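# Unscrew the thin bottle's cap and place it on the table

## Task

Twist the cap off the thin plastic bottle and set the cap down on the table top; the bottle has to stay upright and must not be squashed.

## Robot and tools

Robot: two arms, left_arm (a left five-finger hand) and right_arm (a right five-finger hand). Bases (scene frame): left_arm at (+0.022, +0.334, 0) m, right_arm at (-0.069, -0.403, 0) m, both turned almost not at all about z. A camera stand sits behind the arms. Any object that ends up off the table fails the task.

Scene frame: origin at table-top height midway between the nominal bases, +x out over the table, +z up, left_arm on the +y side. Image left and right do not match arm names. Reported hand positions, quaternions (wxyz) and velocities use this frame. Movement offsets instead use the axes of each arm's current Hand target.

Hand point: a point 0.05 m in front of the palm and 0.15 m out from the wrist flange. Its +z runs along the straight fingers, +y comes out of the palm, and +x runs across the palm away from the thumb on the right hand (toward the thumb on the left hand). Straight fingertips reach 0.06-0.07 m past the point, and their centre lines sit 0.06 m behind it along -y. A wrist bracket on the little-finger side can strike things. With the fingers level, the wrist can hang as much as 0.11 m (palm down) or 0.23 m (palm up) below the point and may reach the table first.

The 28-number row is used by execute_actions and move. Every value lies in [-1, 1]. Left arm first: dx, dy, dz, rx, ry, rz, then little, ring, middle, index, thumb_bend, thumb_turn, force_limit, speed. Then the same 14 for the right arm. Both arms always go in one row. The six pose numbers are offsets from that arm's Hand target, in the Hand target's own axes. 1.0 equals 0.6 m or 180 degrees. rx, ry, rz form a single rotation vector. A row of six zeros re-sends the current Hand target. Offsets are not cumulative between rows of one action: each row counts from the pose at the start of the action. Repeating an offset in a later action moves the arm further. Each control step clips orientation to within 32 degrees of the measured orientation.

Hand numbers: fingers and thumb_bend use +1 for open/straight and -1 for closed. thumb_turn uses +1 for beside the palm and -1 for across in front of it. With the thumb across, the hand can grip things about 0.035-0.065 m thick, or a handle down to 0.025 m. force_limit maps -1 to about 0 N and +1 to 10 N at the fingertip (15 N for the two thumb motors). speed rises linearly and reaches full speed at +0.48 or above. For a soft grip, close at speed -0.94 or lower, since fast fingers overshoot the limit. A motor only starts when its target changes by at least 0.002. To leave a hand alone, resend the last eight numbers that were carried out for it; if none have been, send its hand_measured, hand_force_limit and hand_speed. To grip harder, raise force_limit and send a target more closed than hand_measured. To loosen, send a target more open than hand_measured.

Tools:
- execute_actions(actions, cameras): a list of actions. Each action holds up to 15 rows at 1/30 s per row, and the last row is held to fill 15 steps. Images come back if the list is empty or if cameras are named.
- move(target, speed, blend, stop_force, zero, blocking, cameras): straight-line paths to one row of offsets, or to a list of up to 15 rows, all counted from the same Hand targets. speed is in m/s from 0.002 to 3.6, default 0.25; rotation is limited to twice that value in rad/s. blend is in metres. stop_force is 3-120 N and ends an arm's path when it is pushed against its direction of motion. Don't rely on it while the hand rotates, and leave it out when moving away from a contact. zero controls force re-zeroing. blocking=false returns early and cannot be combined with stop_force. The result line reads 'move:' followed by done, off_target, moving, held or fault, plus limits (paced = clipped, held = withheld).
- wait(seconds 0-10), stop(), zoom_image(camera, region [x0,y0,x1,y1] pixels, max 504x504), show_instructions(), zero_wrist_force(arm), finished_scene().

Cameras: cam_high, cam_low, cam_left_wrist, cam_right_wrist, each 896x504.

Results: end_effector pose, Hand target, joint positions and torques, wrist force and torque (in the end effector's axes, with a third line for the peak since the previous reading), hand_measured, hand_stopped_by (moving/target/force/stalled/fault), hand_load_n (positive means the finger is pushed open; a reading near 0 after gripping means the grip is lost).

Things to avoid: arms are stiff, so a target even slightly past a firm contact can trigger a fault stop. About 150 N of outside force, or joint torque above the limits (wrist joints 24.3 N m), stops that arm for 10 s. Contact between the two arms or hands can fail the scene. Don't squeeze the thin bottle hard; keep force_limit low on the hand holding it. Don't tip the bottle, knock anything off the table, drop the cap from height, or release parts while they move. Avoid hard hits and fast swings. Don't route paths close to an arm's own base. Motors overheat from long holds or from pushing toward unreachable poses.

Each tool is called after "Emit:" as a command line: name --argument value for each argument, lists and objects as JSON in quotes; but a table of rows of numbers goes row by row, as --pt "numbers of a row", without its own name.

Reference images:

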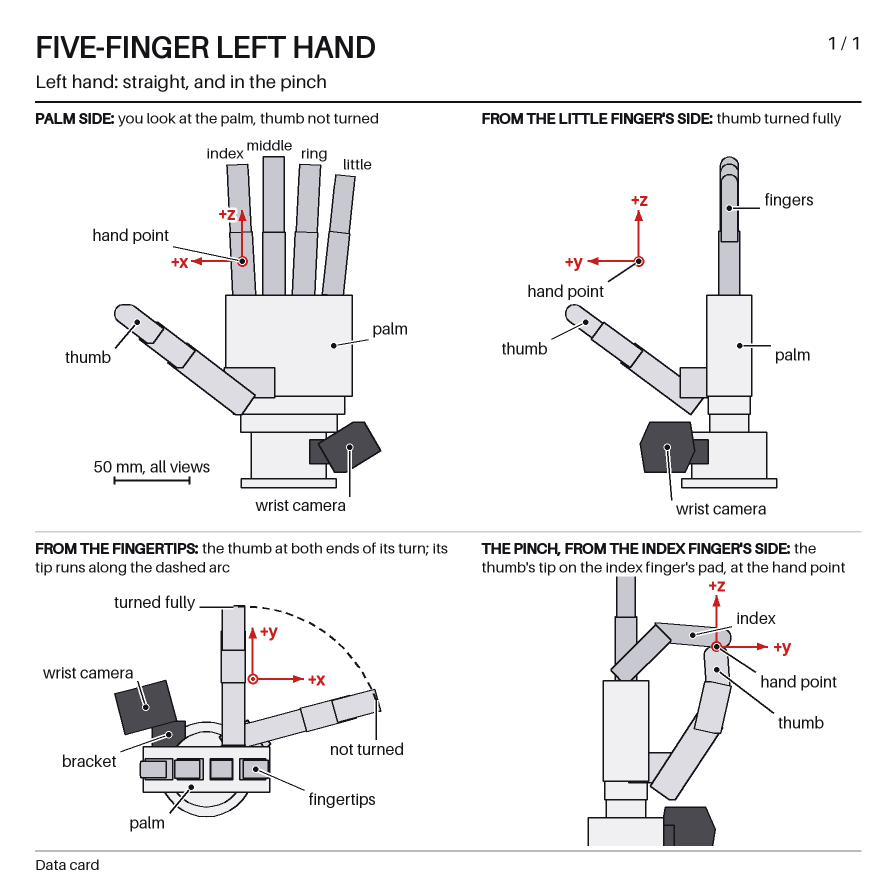

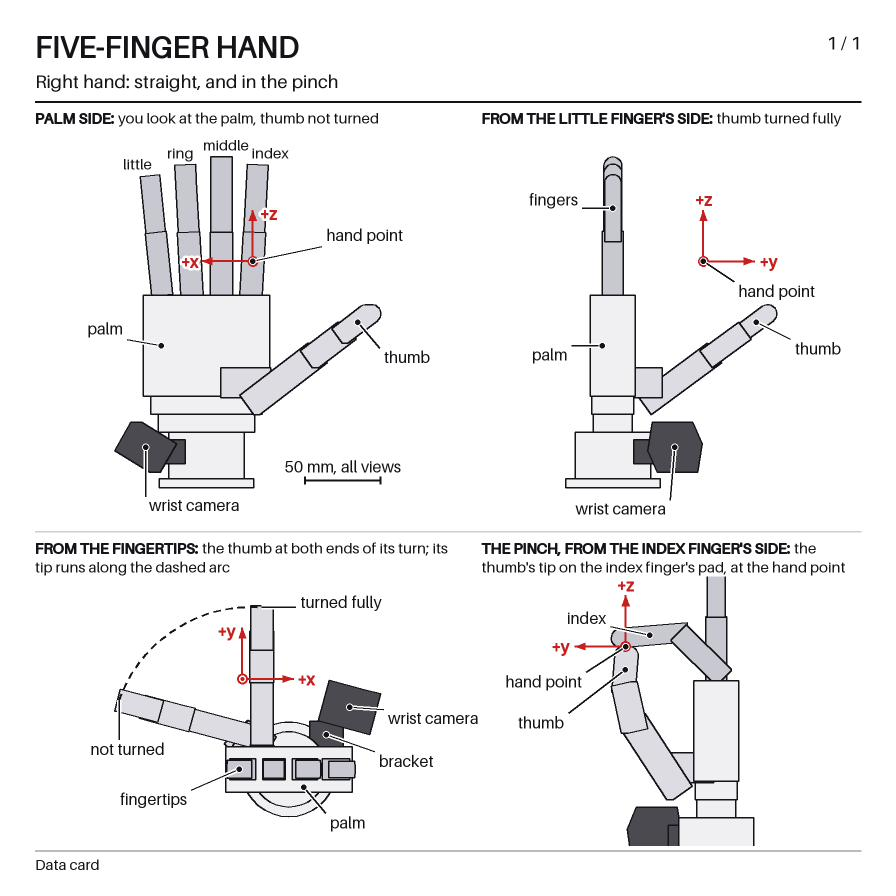

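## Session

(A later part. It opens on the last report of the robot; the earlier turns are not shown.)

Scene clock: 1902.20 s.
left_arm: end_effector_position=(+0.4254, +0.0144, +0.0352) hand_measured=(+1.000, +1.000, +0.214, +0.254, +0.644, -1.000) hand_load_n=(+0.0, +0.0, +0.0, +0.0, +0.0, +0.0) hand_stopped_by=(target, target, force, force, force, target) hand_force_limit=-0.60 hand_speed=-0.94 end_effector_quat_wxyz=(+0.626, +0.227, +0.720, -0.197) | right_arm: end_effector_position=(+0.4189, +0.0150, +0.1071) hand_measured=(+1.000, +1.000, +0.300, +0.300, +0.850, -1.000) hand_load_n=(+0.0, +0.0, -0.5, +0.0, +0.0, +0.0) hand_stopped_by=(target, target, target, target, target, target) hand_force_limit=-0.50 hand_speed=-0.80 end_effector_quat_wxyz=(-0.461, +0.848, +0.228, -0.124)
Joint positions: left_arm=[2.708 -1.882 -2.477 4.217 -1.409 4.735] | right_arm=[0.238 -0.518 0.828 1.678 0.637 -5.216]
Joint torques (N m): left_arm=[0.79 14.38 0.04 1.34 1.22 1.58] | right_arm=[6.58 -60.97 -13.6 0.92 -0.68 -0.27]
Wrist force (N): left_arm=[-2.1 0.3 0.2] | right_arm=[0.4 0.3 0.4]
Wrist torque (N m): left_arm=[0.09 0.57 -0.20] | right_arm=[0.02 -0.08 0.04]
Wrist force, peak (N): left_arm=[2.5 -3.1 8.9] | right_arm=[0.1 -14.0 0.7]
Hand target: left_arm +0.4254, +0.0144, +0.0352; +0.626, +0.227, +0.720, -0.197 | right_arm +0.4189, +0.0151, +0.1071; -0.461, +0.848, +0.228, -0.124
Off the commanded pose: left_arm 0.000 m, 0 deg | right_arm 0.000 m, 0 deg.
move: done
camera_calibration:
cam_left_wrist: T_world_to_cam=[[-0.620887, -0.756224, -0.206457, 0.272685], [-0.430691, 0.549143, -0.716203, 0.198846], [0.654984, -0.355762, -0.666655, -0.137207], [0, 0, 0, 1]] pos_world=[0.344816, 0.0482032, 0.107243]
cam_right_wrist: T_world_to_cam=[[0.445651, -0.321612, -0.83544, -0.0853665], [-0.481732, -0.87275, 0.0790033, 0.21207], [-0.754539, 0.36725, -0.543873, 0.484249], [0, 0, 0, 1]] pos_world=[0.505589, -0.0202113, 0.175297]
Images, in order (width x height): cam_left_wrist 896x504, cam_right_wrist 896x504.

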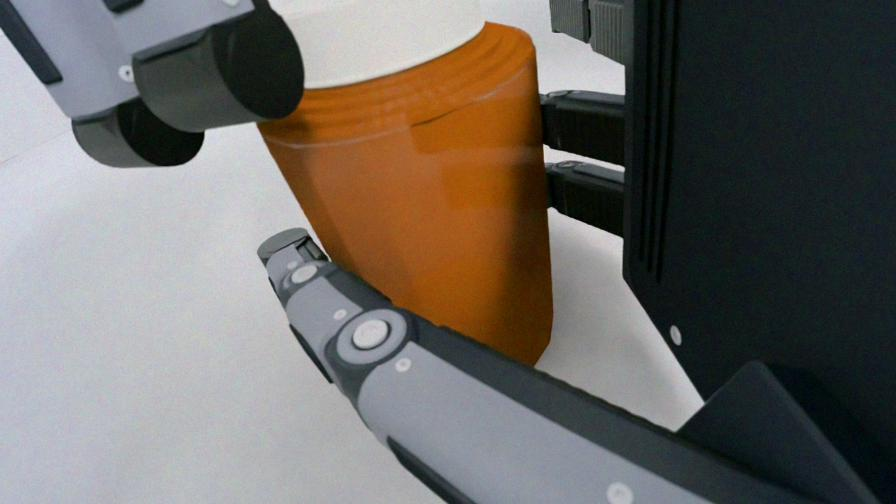

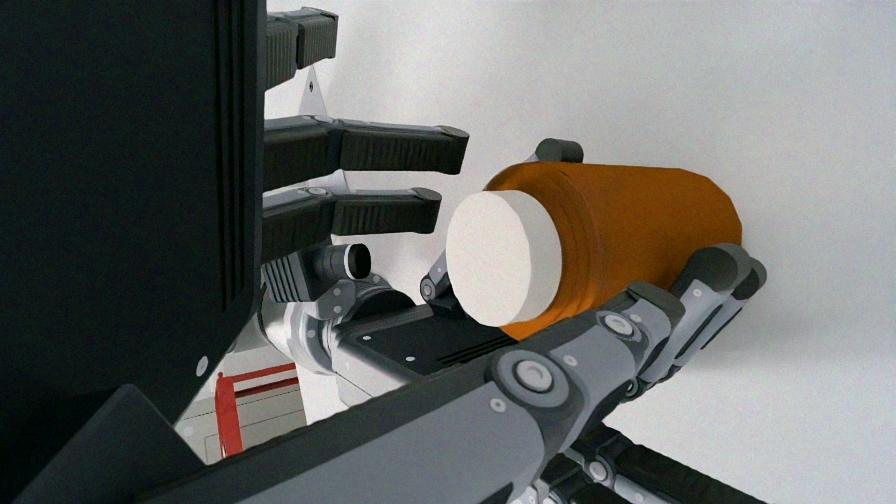

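Emit:
move --pt "0 0 0 0 0 0 1 1 0.0 -0.05 0.2 -1 -0.6 -0.94 0 -0.0559 -0.0363 0 0 0 1 1 0.3 0.3 0.85 -1 -0.5 -0.8" --pt "0 0 0 0 0 0 1 1 0.0 -0.05 0.2 -1 -0.6 -0.94 0.0051 -0.0673 -0.0153 0 0.2797 0.1817 1 1 0.3 0.3 0.85 -1 -0.5 -0.8" --speed '[0.1,0.3]' --cameras '["all"]'

Scene clock: 1922.53 s.
left_arm: end_effector_position=(+0.4254, +0.0144, +0.0352) hand_measured=(+1.000, +1.000, +0.214, +0.254, +0.644, -1.000) hand_load_n=(+0.0, +0.0, +0.0, +0.0, +0.0, +0.0) hand_stopped_by=(target, target, force, force, force, target) hand_force_limit=-0.60 hand_speed=-0.94 end_effector_quat_wxyz=(+0.626, +0.227, +0.720, -0.197) | right_arm: end_effector_position=(+0.4143, +0.0290, +0.1460) hand_measured=(+1.000, +1.000, +0.300, +0.300, +0.850, -1.000) hand_load_n=(+0.0, +0.0, +0.0, +0.0, +0.0, +0.0) hand_stopped_by=(target, target, target, target, target, target) hand_force_limit=-0.50 hand_speed=-0.80 end_effector_quat_wxyz=(-0.461, +0.849, -0.227, +0.123)
Joint positions: left_arm=[2.708 -1.882 -2.477 4.217 -1.409 4.735] | right_arm=[0.292 -1.135 1.503 0.364 0.953 -3.619]
Joint torques (N m): left_arm=[1.36 15.58 0.51 2.9 1.23 1.69] | right_arm=[-12.14 -32.35 -19.39 0.42 0.57 1.97]
Wrist force (N): left_arm=[-1.9 0.6 0.4] | right_arm=[0.6 -0.4 0.7]
Wrist torque (N m): left_arm=[0.12 0.56 -0.20] | right_arm=[-0.08 -0.12 0.11]
Wrist force, peak (N): left_arm=[-2.2 1.0 0.5] | right_arm=[0.4 1.4 1.3]
Hand target: left_arm +0.4254, +0.0144, +0.0352; +0.626, +0.227, +0.720, -0.197 | right_arm +0.4144, +0.0290, +0.1459; -0.461, +0.849, -0.227, +0.123
Off the commanded pose: left_arm 0.000 m, 0 deg | right_arm 0.000 m, 0 deg.
move: done
camera_calibration:
cam_left_wrist: T_world_to_cam=[[-0.620887, -0.756224, -0.206457, 0.272685], [-0.430691, 0.549143, -0.716203, 0.198846], [0.654984, -0.355762, -0.666655, -0.137207], [0, 0, 0, 1]] pos_world=[0.344816, 0.0482032, 0.107243]
cam_right_wrist: T_world_to_cam=[[-0.056893, -0.547168, -0.835087, 0.168345], [-0.99659, -0.0189493, 0.0803119, 0.407371], [-0.0597684, 0.836808, -0.544224, 0.195377], [0, 0, 0, 1]] pos_world=[0.427236, -0.0636608, 0.214195]

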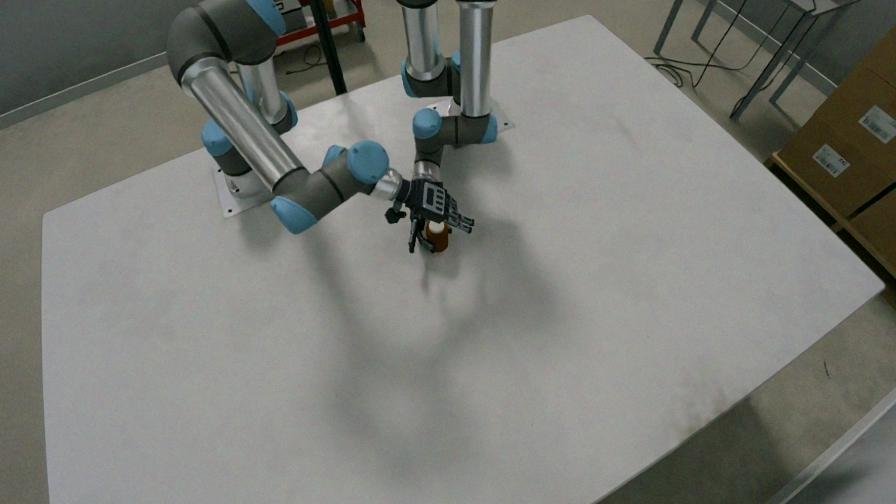

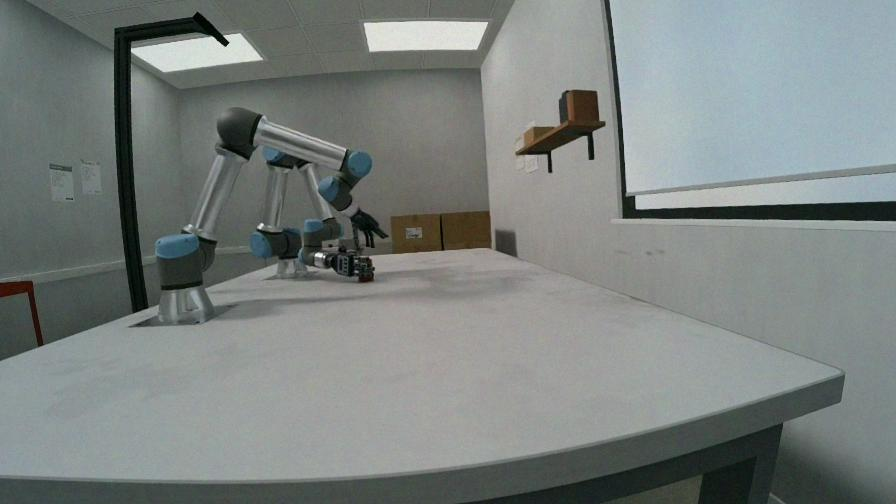

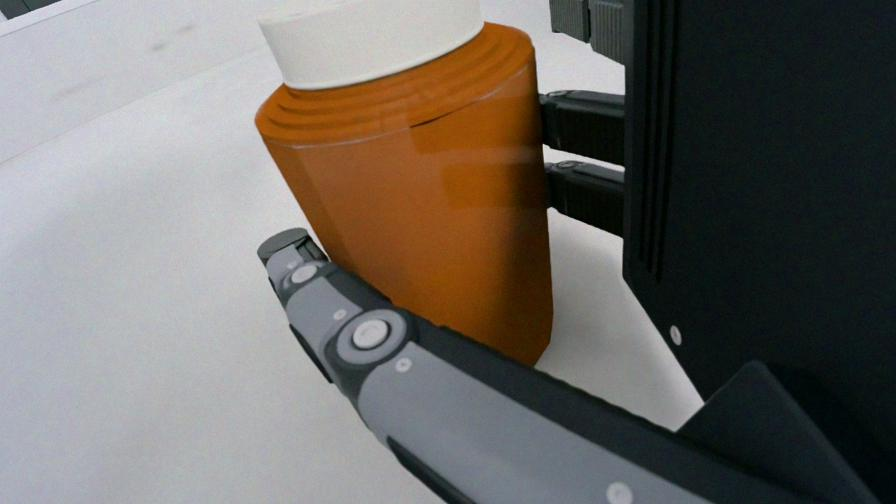

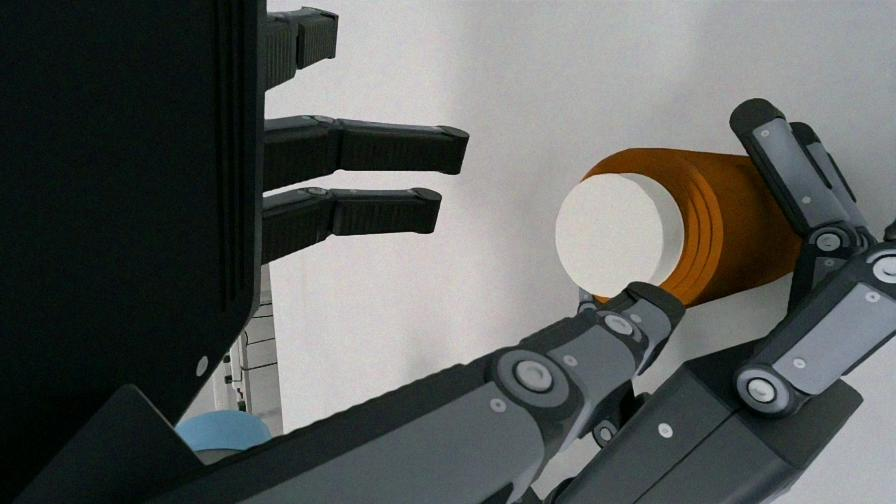

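Emit:
zoom_image --camera "cam_left_wrist" --region '[240, 0, 560, 170]'

Emit:
zoom_image --camera "cam_right_wrist" --region '[540, 130, 760, 320]'

Scaled by 1.575.

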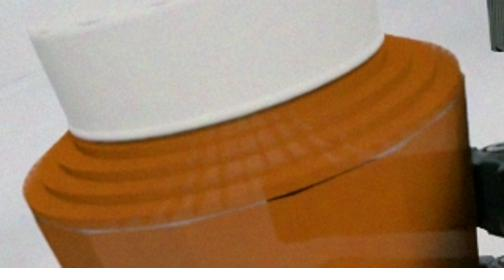

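Scaled by 2.291.

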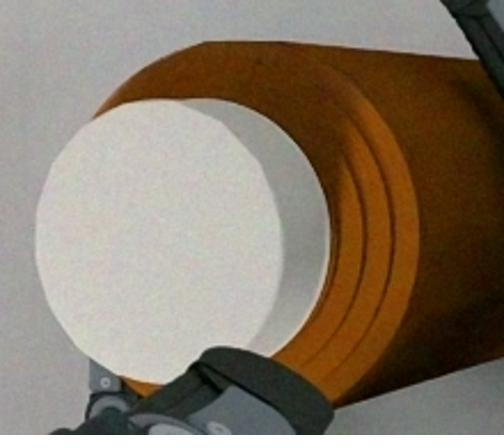

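Emit:
move --target '[0,0,0,0,0,0, 1,1,-0.25,-0.25,0.1,-1,-0.3,-0.94, 0,0,0,0,0,0, 1,1,0.3,0.3,0.85,-1,-0.5,-0.8]' --cameras '["cam_left_wrist", "cam_right_wrist"]'

Scene clock: 1994.77 s.
left_arm: end_effector_position=(+0.4254, +0.0144, +0.0352) hand_measured=(+1.000, +1.000, +0.142, +0.210, +0.616, -1.000) hand_load_n=(+0.0, +0.0, +4.0, +2.0, +6.5, +0.0) hand_stopped_by=(target, target, force, force, force, target) hand_force_limit=-0.30 hand_speed=-0.94 end_effector_quat_wxyz=(+0.626, +0.227, +0.720, -0.197) | right_arm: end_effector_position=(+0.4144, +0.0290, +0.1459) hand_measured=(+1.000, +1.000, +0.300, +0.300, +0.850, -1.000) hand_load_n=(+0.0, +0.0, +0.0, +0.0, +0.0, +0.0) hand_stopped_by=(target, target, target, target, target, target) hand_force_limit=-0.50 hand_speed=-0.80 end_effector_quat_wxyz=(-0.461, +0.849, -0.227, +0.123)
Joint positions: left_arm=[2.708 -1.882 -2.477 4.217 -1.409 4.735] | right_arm=[0.292 -1.135 1.503 0.364 0.953 -3.619]
Joint torques (N m): left_arm=[0.92 14.72 1.16 2.7 1.2 1.65] | right_arm=[-12.45 -26.98 -17.41 -0.89 0.79 2.02]
Wrist force (N): left_arm=[-1.9 0.6 1.0] | right_arm=[0.6 -0.2 0.4]
Wrist torque (N m): left_arm=[0.09 0.57 -0.20] | right_arm=[-0.04 -0.12 0.12]
Wrist force, peak (N): left_arm=[-2.4 0.9 0.2] | right_arm=[0.7 -0.4 0.3]
Hand target: left_arm +0.4254, +0.0144, +0.0352; +0.626, +0.227, +0.720, -0.197 | right_arm +0.4144, +0.0290, +0.1459; -0.461, +0.849, -0.227, +0.123
Off the commanded pose: left_arm 0.000 m, 0 deg | right_arm 0.000 m, 0 deg.
move: done
camera_calibration:
cam_left_wrist: T_world_to_cam=[[-0.620887, -0.756224, -0.206457, 0.272685], [-0.430691, 0.549143, -0.716203, 0.198846], [0.654984, -0.355762, -0.666655, -0.137207], [0, 0, 0, 1]] pos_world=[0.344816, 0.0482032, 0.107243]
cam_right_wrist: T_world_to_cam=[[-0.0571989, -0.547116, -0.8351, 0.168428], [-0.996591, -0.0185289, 0.0803992, 0.407379], [-0.0594612, 0.836852, -0.54419, 0.195326], [0, 0, 0, 1]] pos_world=[0.427238, -0.0637608, 0.214196]
Images, in order (width x height): cam_left_wrist 896x504, cam_right_wrist 896x504.

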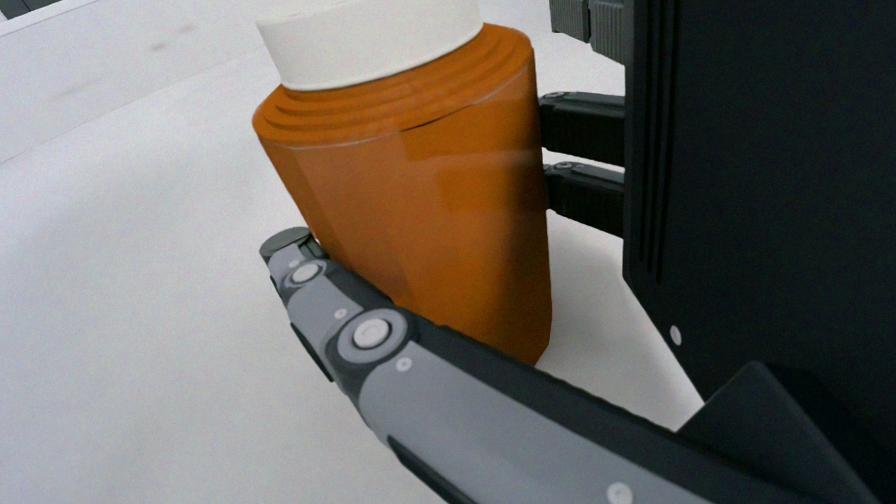

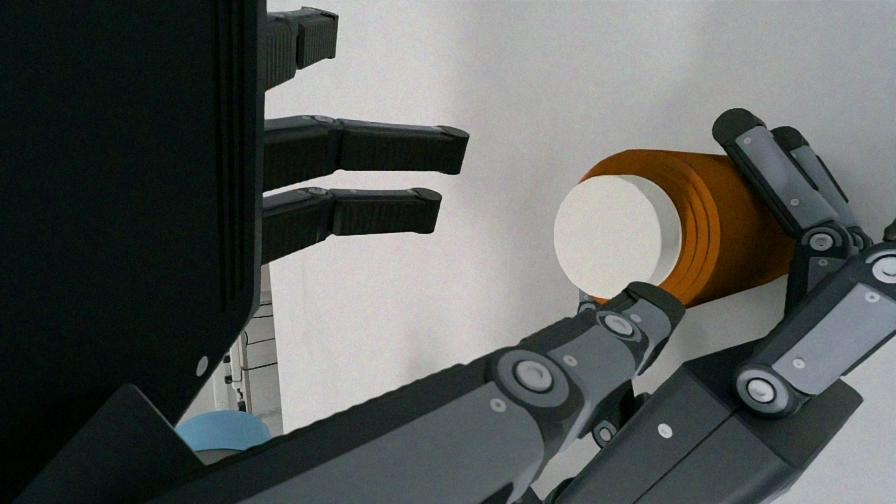

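Emit:
move --target '[0,0,0,0,0,0, 1,1,-0.25,-0.25,0.1,-1,-0.3,-0.94, -0.0035,0.0587,0.0318,0,-0.0466,-0.0303, 1,1,0.27,0.27,0.8,-1,-0.5,-0.8]' --speed 0.08 --stop_force 5 --cameras '["cam_left_wrist", "cam_right_wrist"]'

Scene clock: 2029.77 s.
left_arm: end_effector_position=(+0.4254, +0.0144, +0.0352) hand_measured=(+1.000, +1.000, +0.142, +0.210, +0.616, -1.000) hand_load_n=(+0.0, +0.0, +4.5, +2.0, +6.5, +0.0) hand_stopped_by=(target, target, force, force, force, target) hand_force_limit=-0.30 hand_speed=-0.94 end_effector_quat_wxyz=(+0.626, +0.227, +0.720, -0.197) | right_arm: end_effector_position=(+0.4110, +0.0273, +0.1060) hand_measured=(+1.000, +1.000, +0.270, +0.270, +0.800, -1.000) hand_load_n=(+0.0, +0.0, +0.0, +0.0, +0.0, +0.0) hand_stopped_by=(target, target, target, target, target, target) hand_force_limit=-0.50 hand_speed=-0.80 end_effector_quat_wxyz=(-0.470, +0.865, -0.153, +0.082)
Joint positions: left_arm=[2.708 -1.882 -2.477 4.217 -1.409 4.735] | right_arm=[0.258 -1.03 1.475 0.409 0.806 -3.812]
Joint torques (N m): left_arm=[0.59 15.22 1.36 1.95 0.94 1.47] | right_arm=[16.98 -50.02 -8.23 -1.17 -0.95 -1.85]
Wrist force (N): left_arm=[-2.1 0.8 0.8] | right_arm=[0.3 0.1 0.5]
Wrist torque (N m): left_arm=[0.14 0.59 -0.22] | right_arm=[0.00 -0.07 0.04]
Wrist force, peak (N): left_arm=[-2.3 0.8 0.3] | right_arm=[0.2 0.1 0.9]
Hand target: left_arm +0.4254, +0.0144, +0.0352; +0.626, +0.227, +0.720, -0.197 | right_arm +0.4110, +0.0273, +0.1060; -0.470, +0.865, -0.153, +0.082
Off the commanded pose: left_arm 0.000 m, 0 deg | right_arm 0.000 m, 0 deg.
move: done
camera_calibration:
cam_left_wrist: T_world_to_cam=[[-0.620887, -0.756224, -0.206457, 0.272685], [-0.430691, 0.549143, -0.716203, 0.198846], [0.654984, -0.355762, -0.666655, -0.137207], [0, 0, 0, 1]] pos_world=[0.344816, 0.0482032, 0.107243]
cam_right_wrist: T_world_to_cam=[[0.0388288, -0.548511, -0.835241, 0.0945457], [-0.978232, -0.191388, 0.0802102, 0.40438], [-0.203851, 0.813945, -0.544002, 0.234674], [0, 0, 0, 1]] pos_world=[0.439744, -0.061759, 0.174196]
Images, in order (width x height): cam_left_wrist 896x504, cam_right_wrist 896x504.

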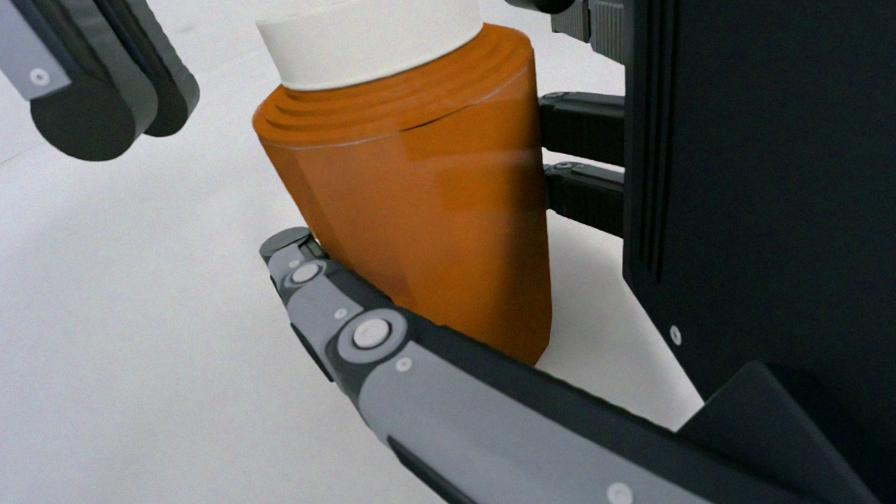

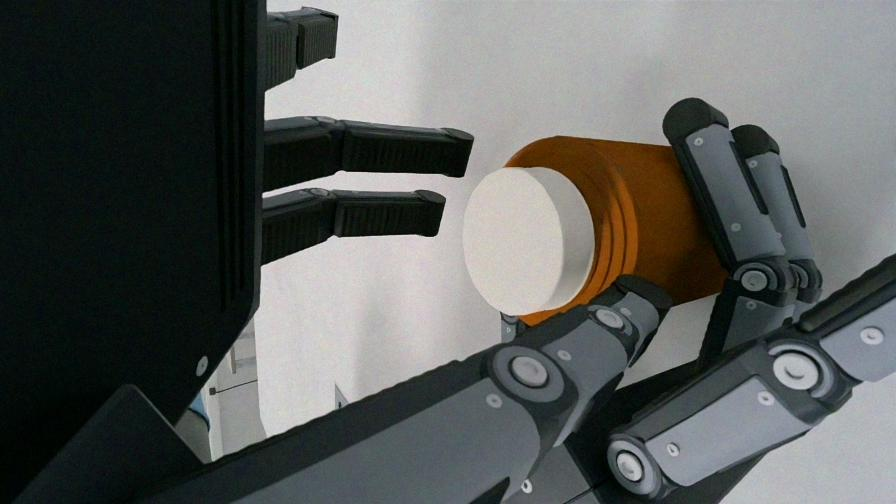

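Emit:
move --pt "0 0 0 0 0 0 1 1 -0.25 -0.25 0.1 -1 -0.3 -0.94 0 0.001 0.0006 0 0 0 1 1 0.27 0.27 0.8 -1 -0.5 -0.8" --pt "0 0 0 0 0 0 1 1 -0.25 -0.25 0.1 -1 -0.3 -0.94 0 0.001 0.0006 0 0 0 1 1 -0.3 -0.3 0.2 -1 -0.4 -0.92" --speed 0.05 --cameras '["cam_left_wrist", "cam_right_wrist"]'

Scene clock: 2045.03 s.
left_arm: end_effector_position=(+0.4254, +0.0144, +0.0352) hand_measured=(+1.000, +1.000, +0.142, +0.210, +0.616, -1.000) hand_load_n=(+0.0, +0.0, +4.5, +2.0, +6.0, -0.5) hand_stopped_by=(target, target, force, force, force, target) hand_force_limit=-0.30 hand_speed=-0.94 end_effector_quat_wxyz=(+0.626, +0.227, +0.720, -0.197) | right_arm: end_effector_position=(+0.4109, +0.0273, +0.1053) hand_measured=(+1.000, +1.000, +0.054, -0.020, +0.614, -1.000) hand_load_n=(+0.0, +0.0, +3.0, +4.5, +4.5, +0.5) hand_stopped_by=(target, target, force, force, force, target) hand_force_limit=-0.40 hand_speed=-0.92 end_effector_quat_wxyz=(-0.470, +0.865, -0.153, +0.082)
Joint positions: left_arm=[2.708 -1.882 -2.477 4.217 -1.409 4.735] | right_arm=[0.258 -1.03 1.476 0.408 0.806 -3.812]
Joint torques (N m): left_arm=[1.09 15.39 1.21 1.44 0.35 1.6] | right_arm=[-10.63 -31.01 -16.41 2.57 -1.17 -2.07]
Wrist force (N): left_arm=[-2.1 -1.1 0.8] | right_arm=[0.3 -1.1 1.9]
Wrist torque (N m): left_arm=[0.07 0.56 -0.15] | right_arm=[0.07 -0.07 0.02]
Wrist force, peak (N): left_arm=[-2.7 -2.4 0.8] | right_arm=[0.3 -4.0 2.0]
Hand target: left_arm +0.4254, +0.0144, +0.0352; +0.626, +0.227, +0.720, -0.197 | right_arm +0.4110, +0.0273, +0.1053; -0.470, +0.865, -0.153, +0.082
Off the commanded pose: left_arm 0.000 m, 0 deg | right_arm 0.000 m, 0 deg.
move: done
camera_calibration:
cam_left_wrist: T_world_to_cam=[[-0.620887, -0.756224, -0.206457, 0.272685], [-0.430691, 0.549143, -0.716203, 0.198846], [0.654984, -0.355762, -0.666655, -0.137207], [0, 0, 0, 1]] pos_world=[0.344816, 0.0482032, 0.107243]
cam_right_wrist: T_world_to_cam=[[0.0389277, -0.548562, -0.835203, 0.0939077], [-0.97823, -0.191428, 0.0801357, 0.404445], [-0.20384, 0.813901, -0.544071, 0.234298], [0, 0, 0, 1]] pos_world=[0.439744, -0.0617589, 0.173496]
Images, in order (width x height): cam_left_wrist 896x504, cam_right_wrist 896x504.

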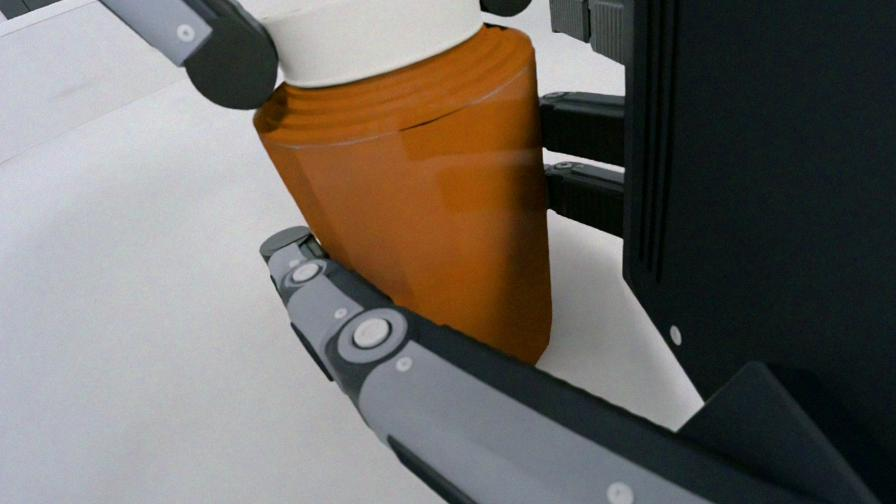

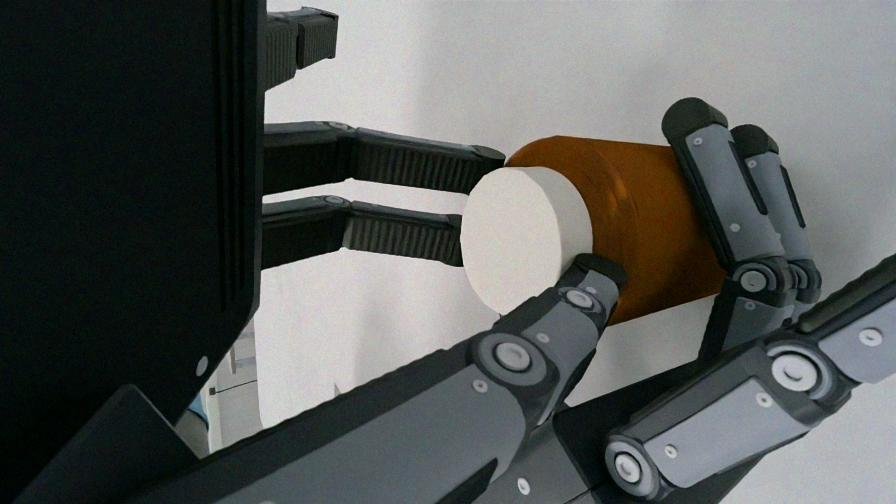

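Emit:
zoom_image --camera "cam_right_wrist" --region '[450, 150, 640, 330]'

Scaled by 2.653.

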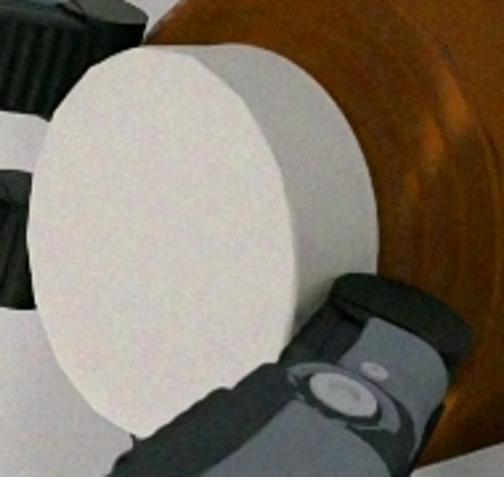

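Emit:
move --pt "0 0 0 0 0 0 1 1 -0.25 -0.25 0.1 -1 -0.3 -0.94 0 -0.0005 0.0007 0 0 0 1 1 -0.3 -0.3 0.2 -1 -0.4 -0.92" --pt "0 0 0 0 0 0 1 1 -0.3 -0.3 0.05 -1 -0.2 -0.94 0 -0.0005 0.0007 0 0 0 1 1 -0.35 -0.35 0.1 -1 0.0 -0.92" --speed 0.05 --cameras '["cam_left_wrist", "cam_right_wrist"]'

Emit:
zoom_image --camera "cam_right_wrist" --region '[450, 150, 640, 330]'

Scene clock: 2068.67 s.
left_arm: end_effector_position=(+0.4254, +0.0144, +0.0352) hand_measured=(+1.000, +1.000, +0.142, +0.200, +0.616, -1.000) hand_load_n=(+0.0, +0.0, +3.5, +4.5, +6.5, -1.0) hand_stopped_by=(target, target, force, force, force, target) hand_force_limit=-0.20 hand_speed=-0.94 end_effector_quat_wxyz=(+0.626, +0.227, +0.720, -0.197) | right_arm: end_effector_position=(+0.4111, +0.0277, +0.1053) hand_measured=(+1.000, +1.000, +0.042, -0.026, +0.610, -1.000) hand_load_n=(+0.0, +0.0, +5.0, +5.0, +8.0, +1.0) hand_stopped_by=(target, target, force, force, force, target) hand_force_limit=0.00 hand_speed=-0.92 end_effector_quat_wxyz=(-0.470, +0.865, -0.153, +0.082)
Joint positions: left_arm=[2.708 -1.882 -2.477 4.217 -1.409 4.735] | right_arm=[0.259 -1.029 1.475 0.408 0.807 -3.811]
Joint torques (N m): left_arm=[0.23 15.1 1.71 0.7 -0.88 1.52] | right_arm=[15.26 -33.72 -22.52 3.45 -0.28 2]
Wrist force (N): left_arm=[-1.1 -1.5 0.9] | right_arm=[0.4 -2.2 2.0]
Wrist torque (N m): left_arm=[0.08 0.58 -0.18] | right_arm=[0.04 -0.06 -0.03]
Wrist force, peak (N): left_arm=[-2.5 -1.4 0.6] | right_arm=[0.5 -2.5 1.8]
Hand target: left_arm +0.4254, +0.0144, +0.0352; +0.626, +0.227, +0.720, -0.197 | right_arm +0.4111, +0.0277, +0.1053; -0.470, +0.865, -0.153, +0.082
Off the commanded pose: left_arm 0.000 m, 0 deg | right_arm 0.000 m, 0 deg.
move: done
camera_calibration:
cam_left_wrist: T_world_to_cam=[[-0.620836, -0.756252, -0.206506, 0.272674], [-0.430728, 0.549161, -0.716167, 0.198854], [0.655008, -0.355675, -0.666678, -0.137217], [0, 0, 0, 1]] pos_world=[0.344817, 0.0482029, 0.107242]
cam_right_wrist: T_world_to_cam=[[0.0389277, -0.548562, -0.835203, 0.0942067], [-0.97823, -0.191428, 0.0801357, 0.404612], [-0.20384, 0.813901, -0.544071, 0.234047], [0, 0, 0, 1]] pos_world=[0.439844, -0.0613589, 0.173596]
Images, in order (width x height): cam_left_wrist 896x504, cam_right_wrist 896x504.

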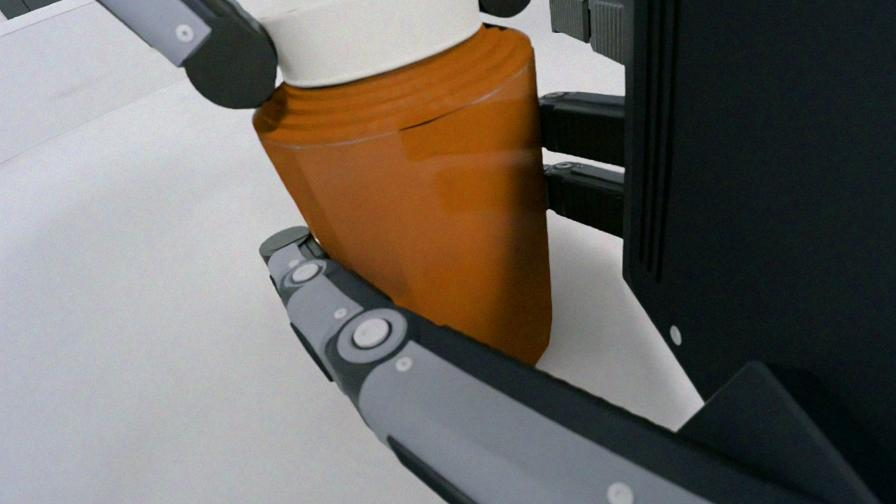

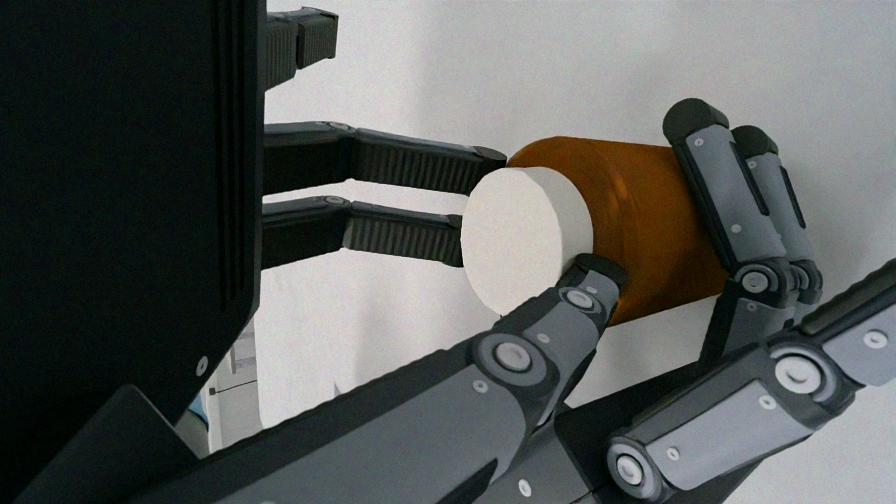

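Scaled by 2.653.

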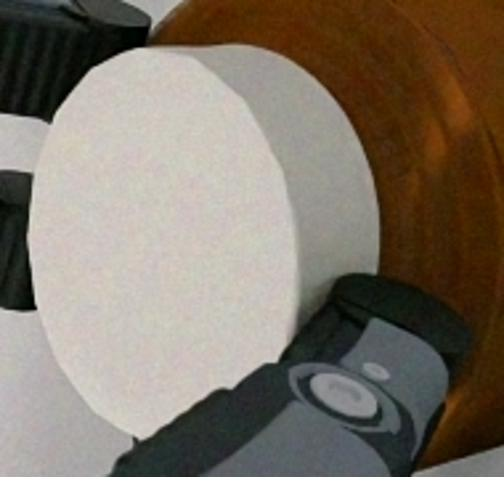

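Emit:
move --target '[0,0,0,0,0,0, 1,1,-0.3,-0.3,0.05,-1,-0.2,-0.94, -0.0015,0.0018,-0.0033,0,-0.0466,-0.0303, 1,1,-0.35,-0.35,0.1,-1,0.0,-0.92]' --speed 0.1 --cameras '["cam_left_wrist", "cam_right_wrist"]'

Emit:
zoom_image --camera "cam_right_wrist" --region '[450, 150, 640, 330]'

Scene clock: 2080.63 s.
left_arm: end_effector_position=(+0.4254, +0.0144, +0.0352) hand_measured=(+1.000, +1.000, +0.142, +0.200, +0.616, -1.000) hand_load_n=(+0.0, +0.0, +3.5, +4.5, +6.5, -1.0) hand_stopped_by=(target, target, force, force, force, target) hand_force_limit=-0.20 hand_speed=-0.94 end_effector_quat_wxyz=(+0.626, +0.227, +0.720, -0.197) | right_arm: end_effector_position=(+0.4096, +0.0258, +0.1055) hand_measured=(+1.000, +1.000, +0.040, -0.026, +0.610, -1.000) hand_load_n=(+0.0, +0.0, +0.5, +6.5, +6.0, +4.0) hand_stopped_by=(target, target, force, force, force, target) hand_force_limit=0.00 hand_speed=-0.92 end_effector_quat_wxyz=(-0.476, +0.875, -0.077, +0.041)
Joint positions: left_arm=[2.708 -1.882 -2.477 4.217 -1.409 4.735] | right_arm=[0.236 -0.94 1.366 0.6 0.69 -4.045]
Joint torques (N m): left_arm=[0.4 15.35 2.13 0.24 1.04 1.43] | right_arm=[10.86 -51.78 -8.48 0.16 0.67 0.45]
Wrist force (N): left_arm=[-1.9 0.5 1.9] | right_arm=[-0.3 -2.5 0.5]
Wrist torque (N m): left_arm=[0.02 0.56 -0.23] | right_arm=[-0.02 0.00 0.05]
Wrist force, peak (N): left_arm=[-1.9 0.6 2.1] | right_arm=[0.5 -2.4 1.9]
Hand target: left_arm +0.4254, +0.0144, +0.0352; +0.626, +0.227, +0.720, -0.197 | right_arm +0.4095, +0.0259, +0.1055; -0.476, +0.875, -0.076, +0.041
Off the commanded pose: left_arm 0.000 m, 0 deg | right_arm 0.000 m, 0 deg.
move: done
camera_calibration:
cam_left_wrist: T_world_to_cam=[[-0.620887, -0.756224, -0.206457, 0.272685], [-0.430691, 0.549143, -0.716203, 0.198846], [0.654984, -0.355762, -0.666655, -0.137207], [0, 0, 0, 1]] pos_world=[0.344816, 0.0482032, 0.107243]
cam_right_wrist: T_world_to_cam=[[0.133652, -0.533343, -0.835274, 0.0541642], [-0.930203, -0.358241, 0.0799045, 0.387485], [-0.341846, 0.766295, -0.543997, 0.293046], [0, 0, 0, 1]] pos_world=[0.453377, -0.0568583, 0.173696]
Images, in order (width x height): cam_left_wrist 896x504, cam_right_wrist 896x504.

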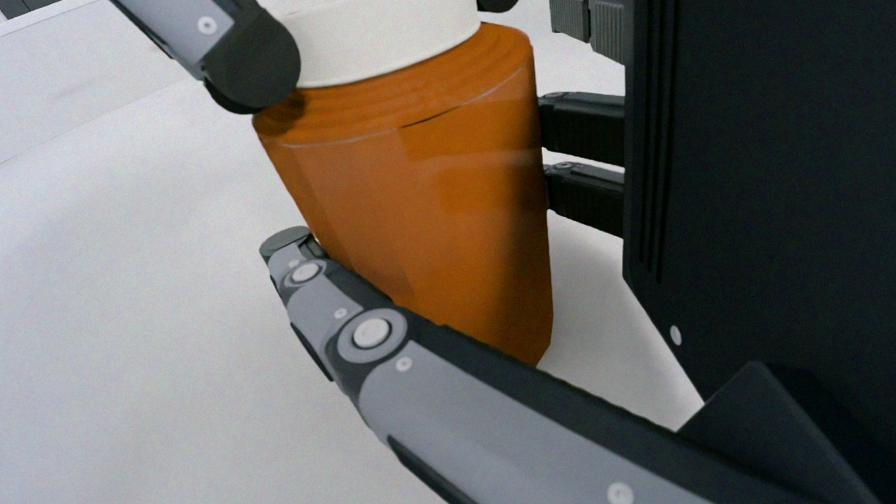

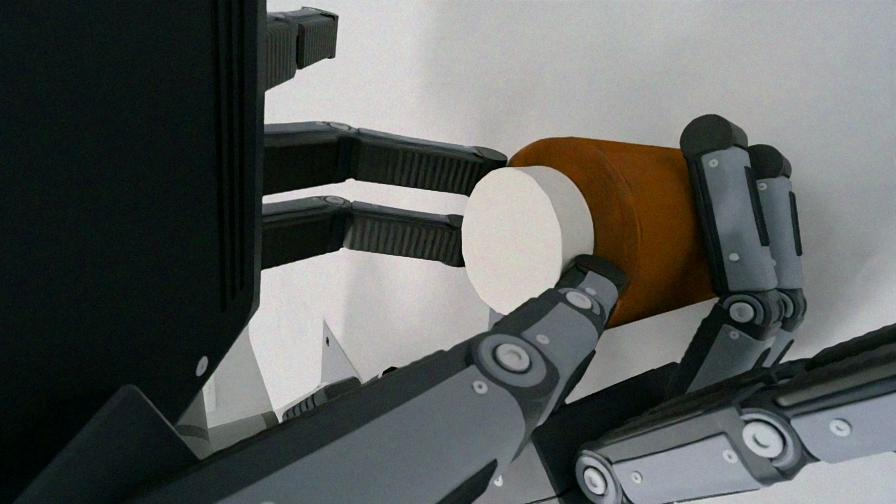

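Scaled by 2.653.

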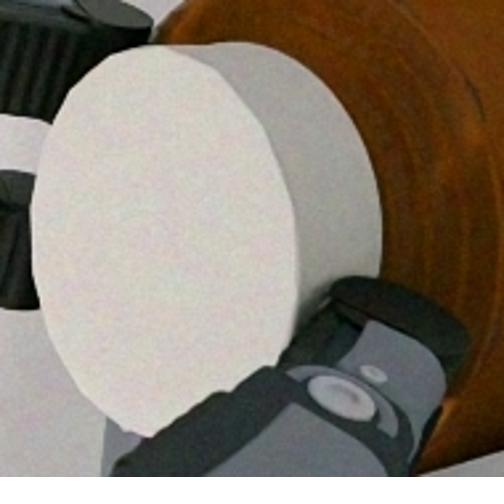

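Emit:
move --target '[0,0,0,0,0,0, 1,1,-0.35,-0.35,0.0,-1,0.0,-0.94, 0,0,0,0,0,0, 1,1,-0.4,-0.4,0.05,-1,0.6,-0.92]' --speed 0.05 --cameras '["cam_left_wrist", "cam_right_wrist"]'

Emit:
zoom_image --camera "cam_right_wrist" --region '[450, 150, 640, 330]'

Scene clock: 2104.57 s.
left_arm: end_effector_position=(+0.4254, +0.0144, +0.0352) hand_measured=(+1.000, +1.000, +0.134, +0.196, +0.612, -1.000) hand_load_n=(+0.0, +0.0, +6.5, +4.5, +7.5, -1.0) hand_stopped_by=(target, target, force, force, force, target) hand_force_limit=0.00 hand_speed=-0.94 end_effector_quat_wxyz=(+0.626, +0.227, +0.720, -0.197) | right_arm: end_effector_position=(+0.4095, +0.0259, +0.1055) hand_measured=(+1.000, +1.000, +0.022, -0.032, +0.604, -1.000) hand_load_n=(-0.5, +0.0, +8.5, +7.5, +11.5, +4.5) hand_stopped_by=(target, target, force, force, force, target) hand_force_limit=0.60 hand_speed=-0.92 end_effector_quat_wxyz=(-0.476, +0.875, -0.076, +0.041)
Joint positions: left_arm=[2.708 -1.882 -2.477 4.217 -1.409 4.735] | right_arm=[0.236 -0.94 1.366 0.6 0.69 -4.045]
Joint torques (N m): left_arm=[0.4 14.82 1.81 -0.2 0.75 1.47] | right_arm=[10.3 -50.01 -7.38 2.84 -0.54 -1.36]
Wrist force (N): left_arm=[-2.1 -2.3 3.3] | right_arm=[-0.6 -5.4 2.0]
Wrist torque (N m): left_arm=[-0.07 0.62 -0.16] | right_arm=[0.06 -0.05 -0.01]
Wrist force, peak (N): left_arm=[-2.1 -2.3 3.3] | right_arm=[-0.8 -5.5 2.4]
Hand target: left_arm +0.4254, +0.0144, +0.0352; +0.626, +0.227, +0.720, -0.197 | right_arm +0.4095, +0.0259, +0.1055; -0.476, +0.875, -0.076, +0.041
Off the commanded pose: left_arm 0.000 m, 0 deg | right_arm 0.000 m, 0 deg.
move: done
camera_calibration:
cam_left_wrist: T_world_to_cam=[[-0.620887, -0.756224, -0.206457, 0.272685], [-0.430691, 0.549143, -0.716203, 0.198846], [0.654984, -0.355762, -0.666655, -0.137207], [0, 0, 0, 1]] pos_world=[0.344816, 0.0482032, 0.107243]
cam_right_wrist: T_world_to_cam=[[0.133899, -0.53327, -0.835281, 0.0541242], [-0.930092, -0.35855, 0.0798118, 0.387375], [-0.342052, 0.766202, -0.543999, 0.293023], [0, 0, 0, 1]] pos_world=[0.453276, -0.0567588, 0.173696]
Images, in order (width x height): cam_left_wrist 896x504, cam_right_wrist 896x504.

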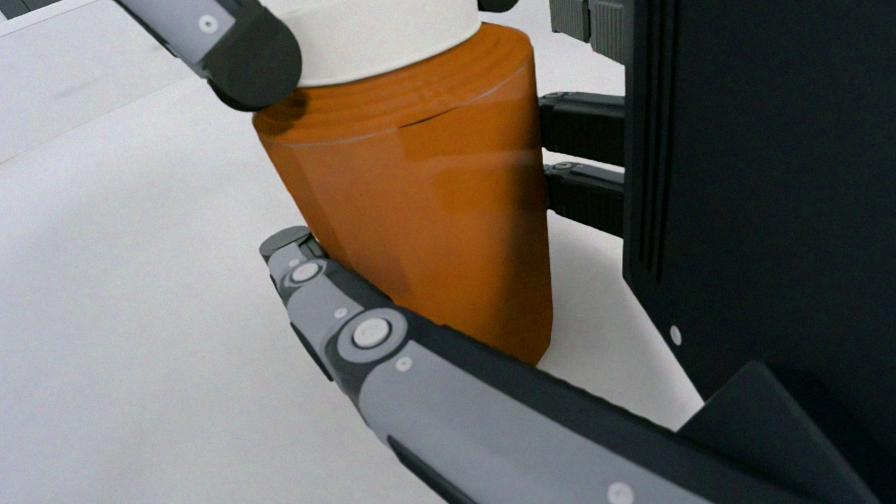

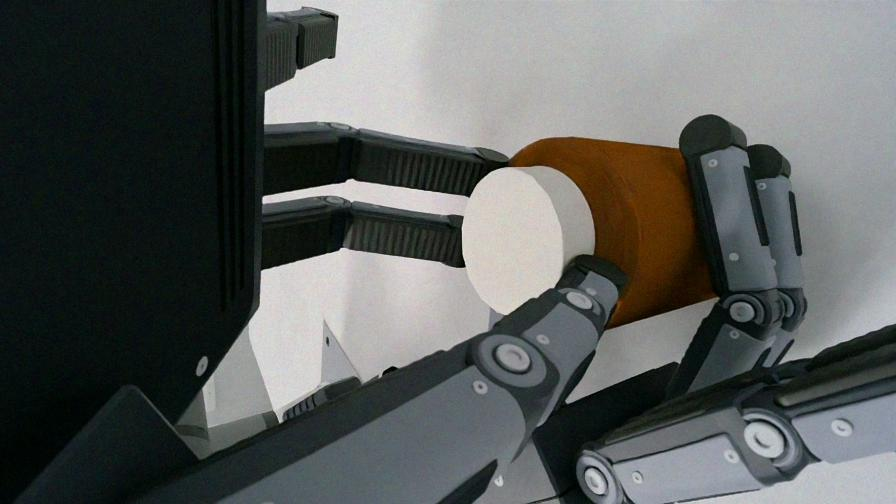

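Scaled by 2.653.

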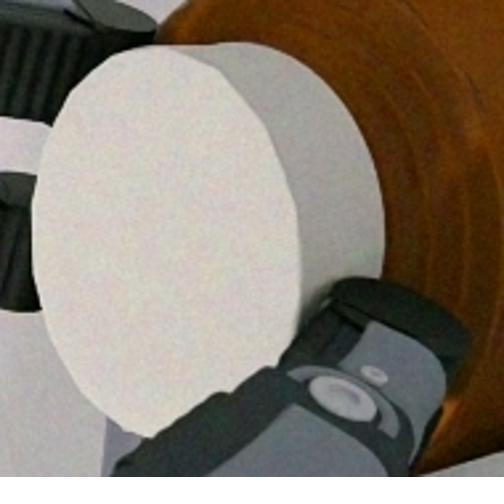

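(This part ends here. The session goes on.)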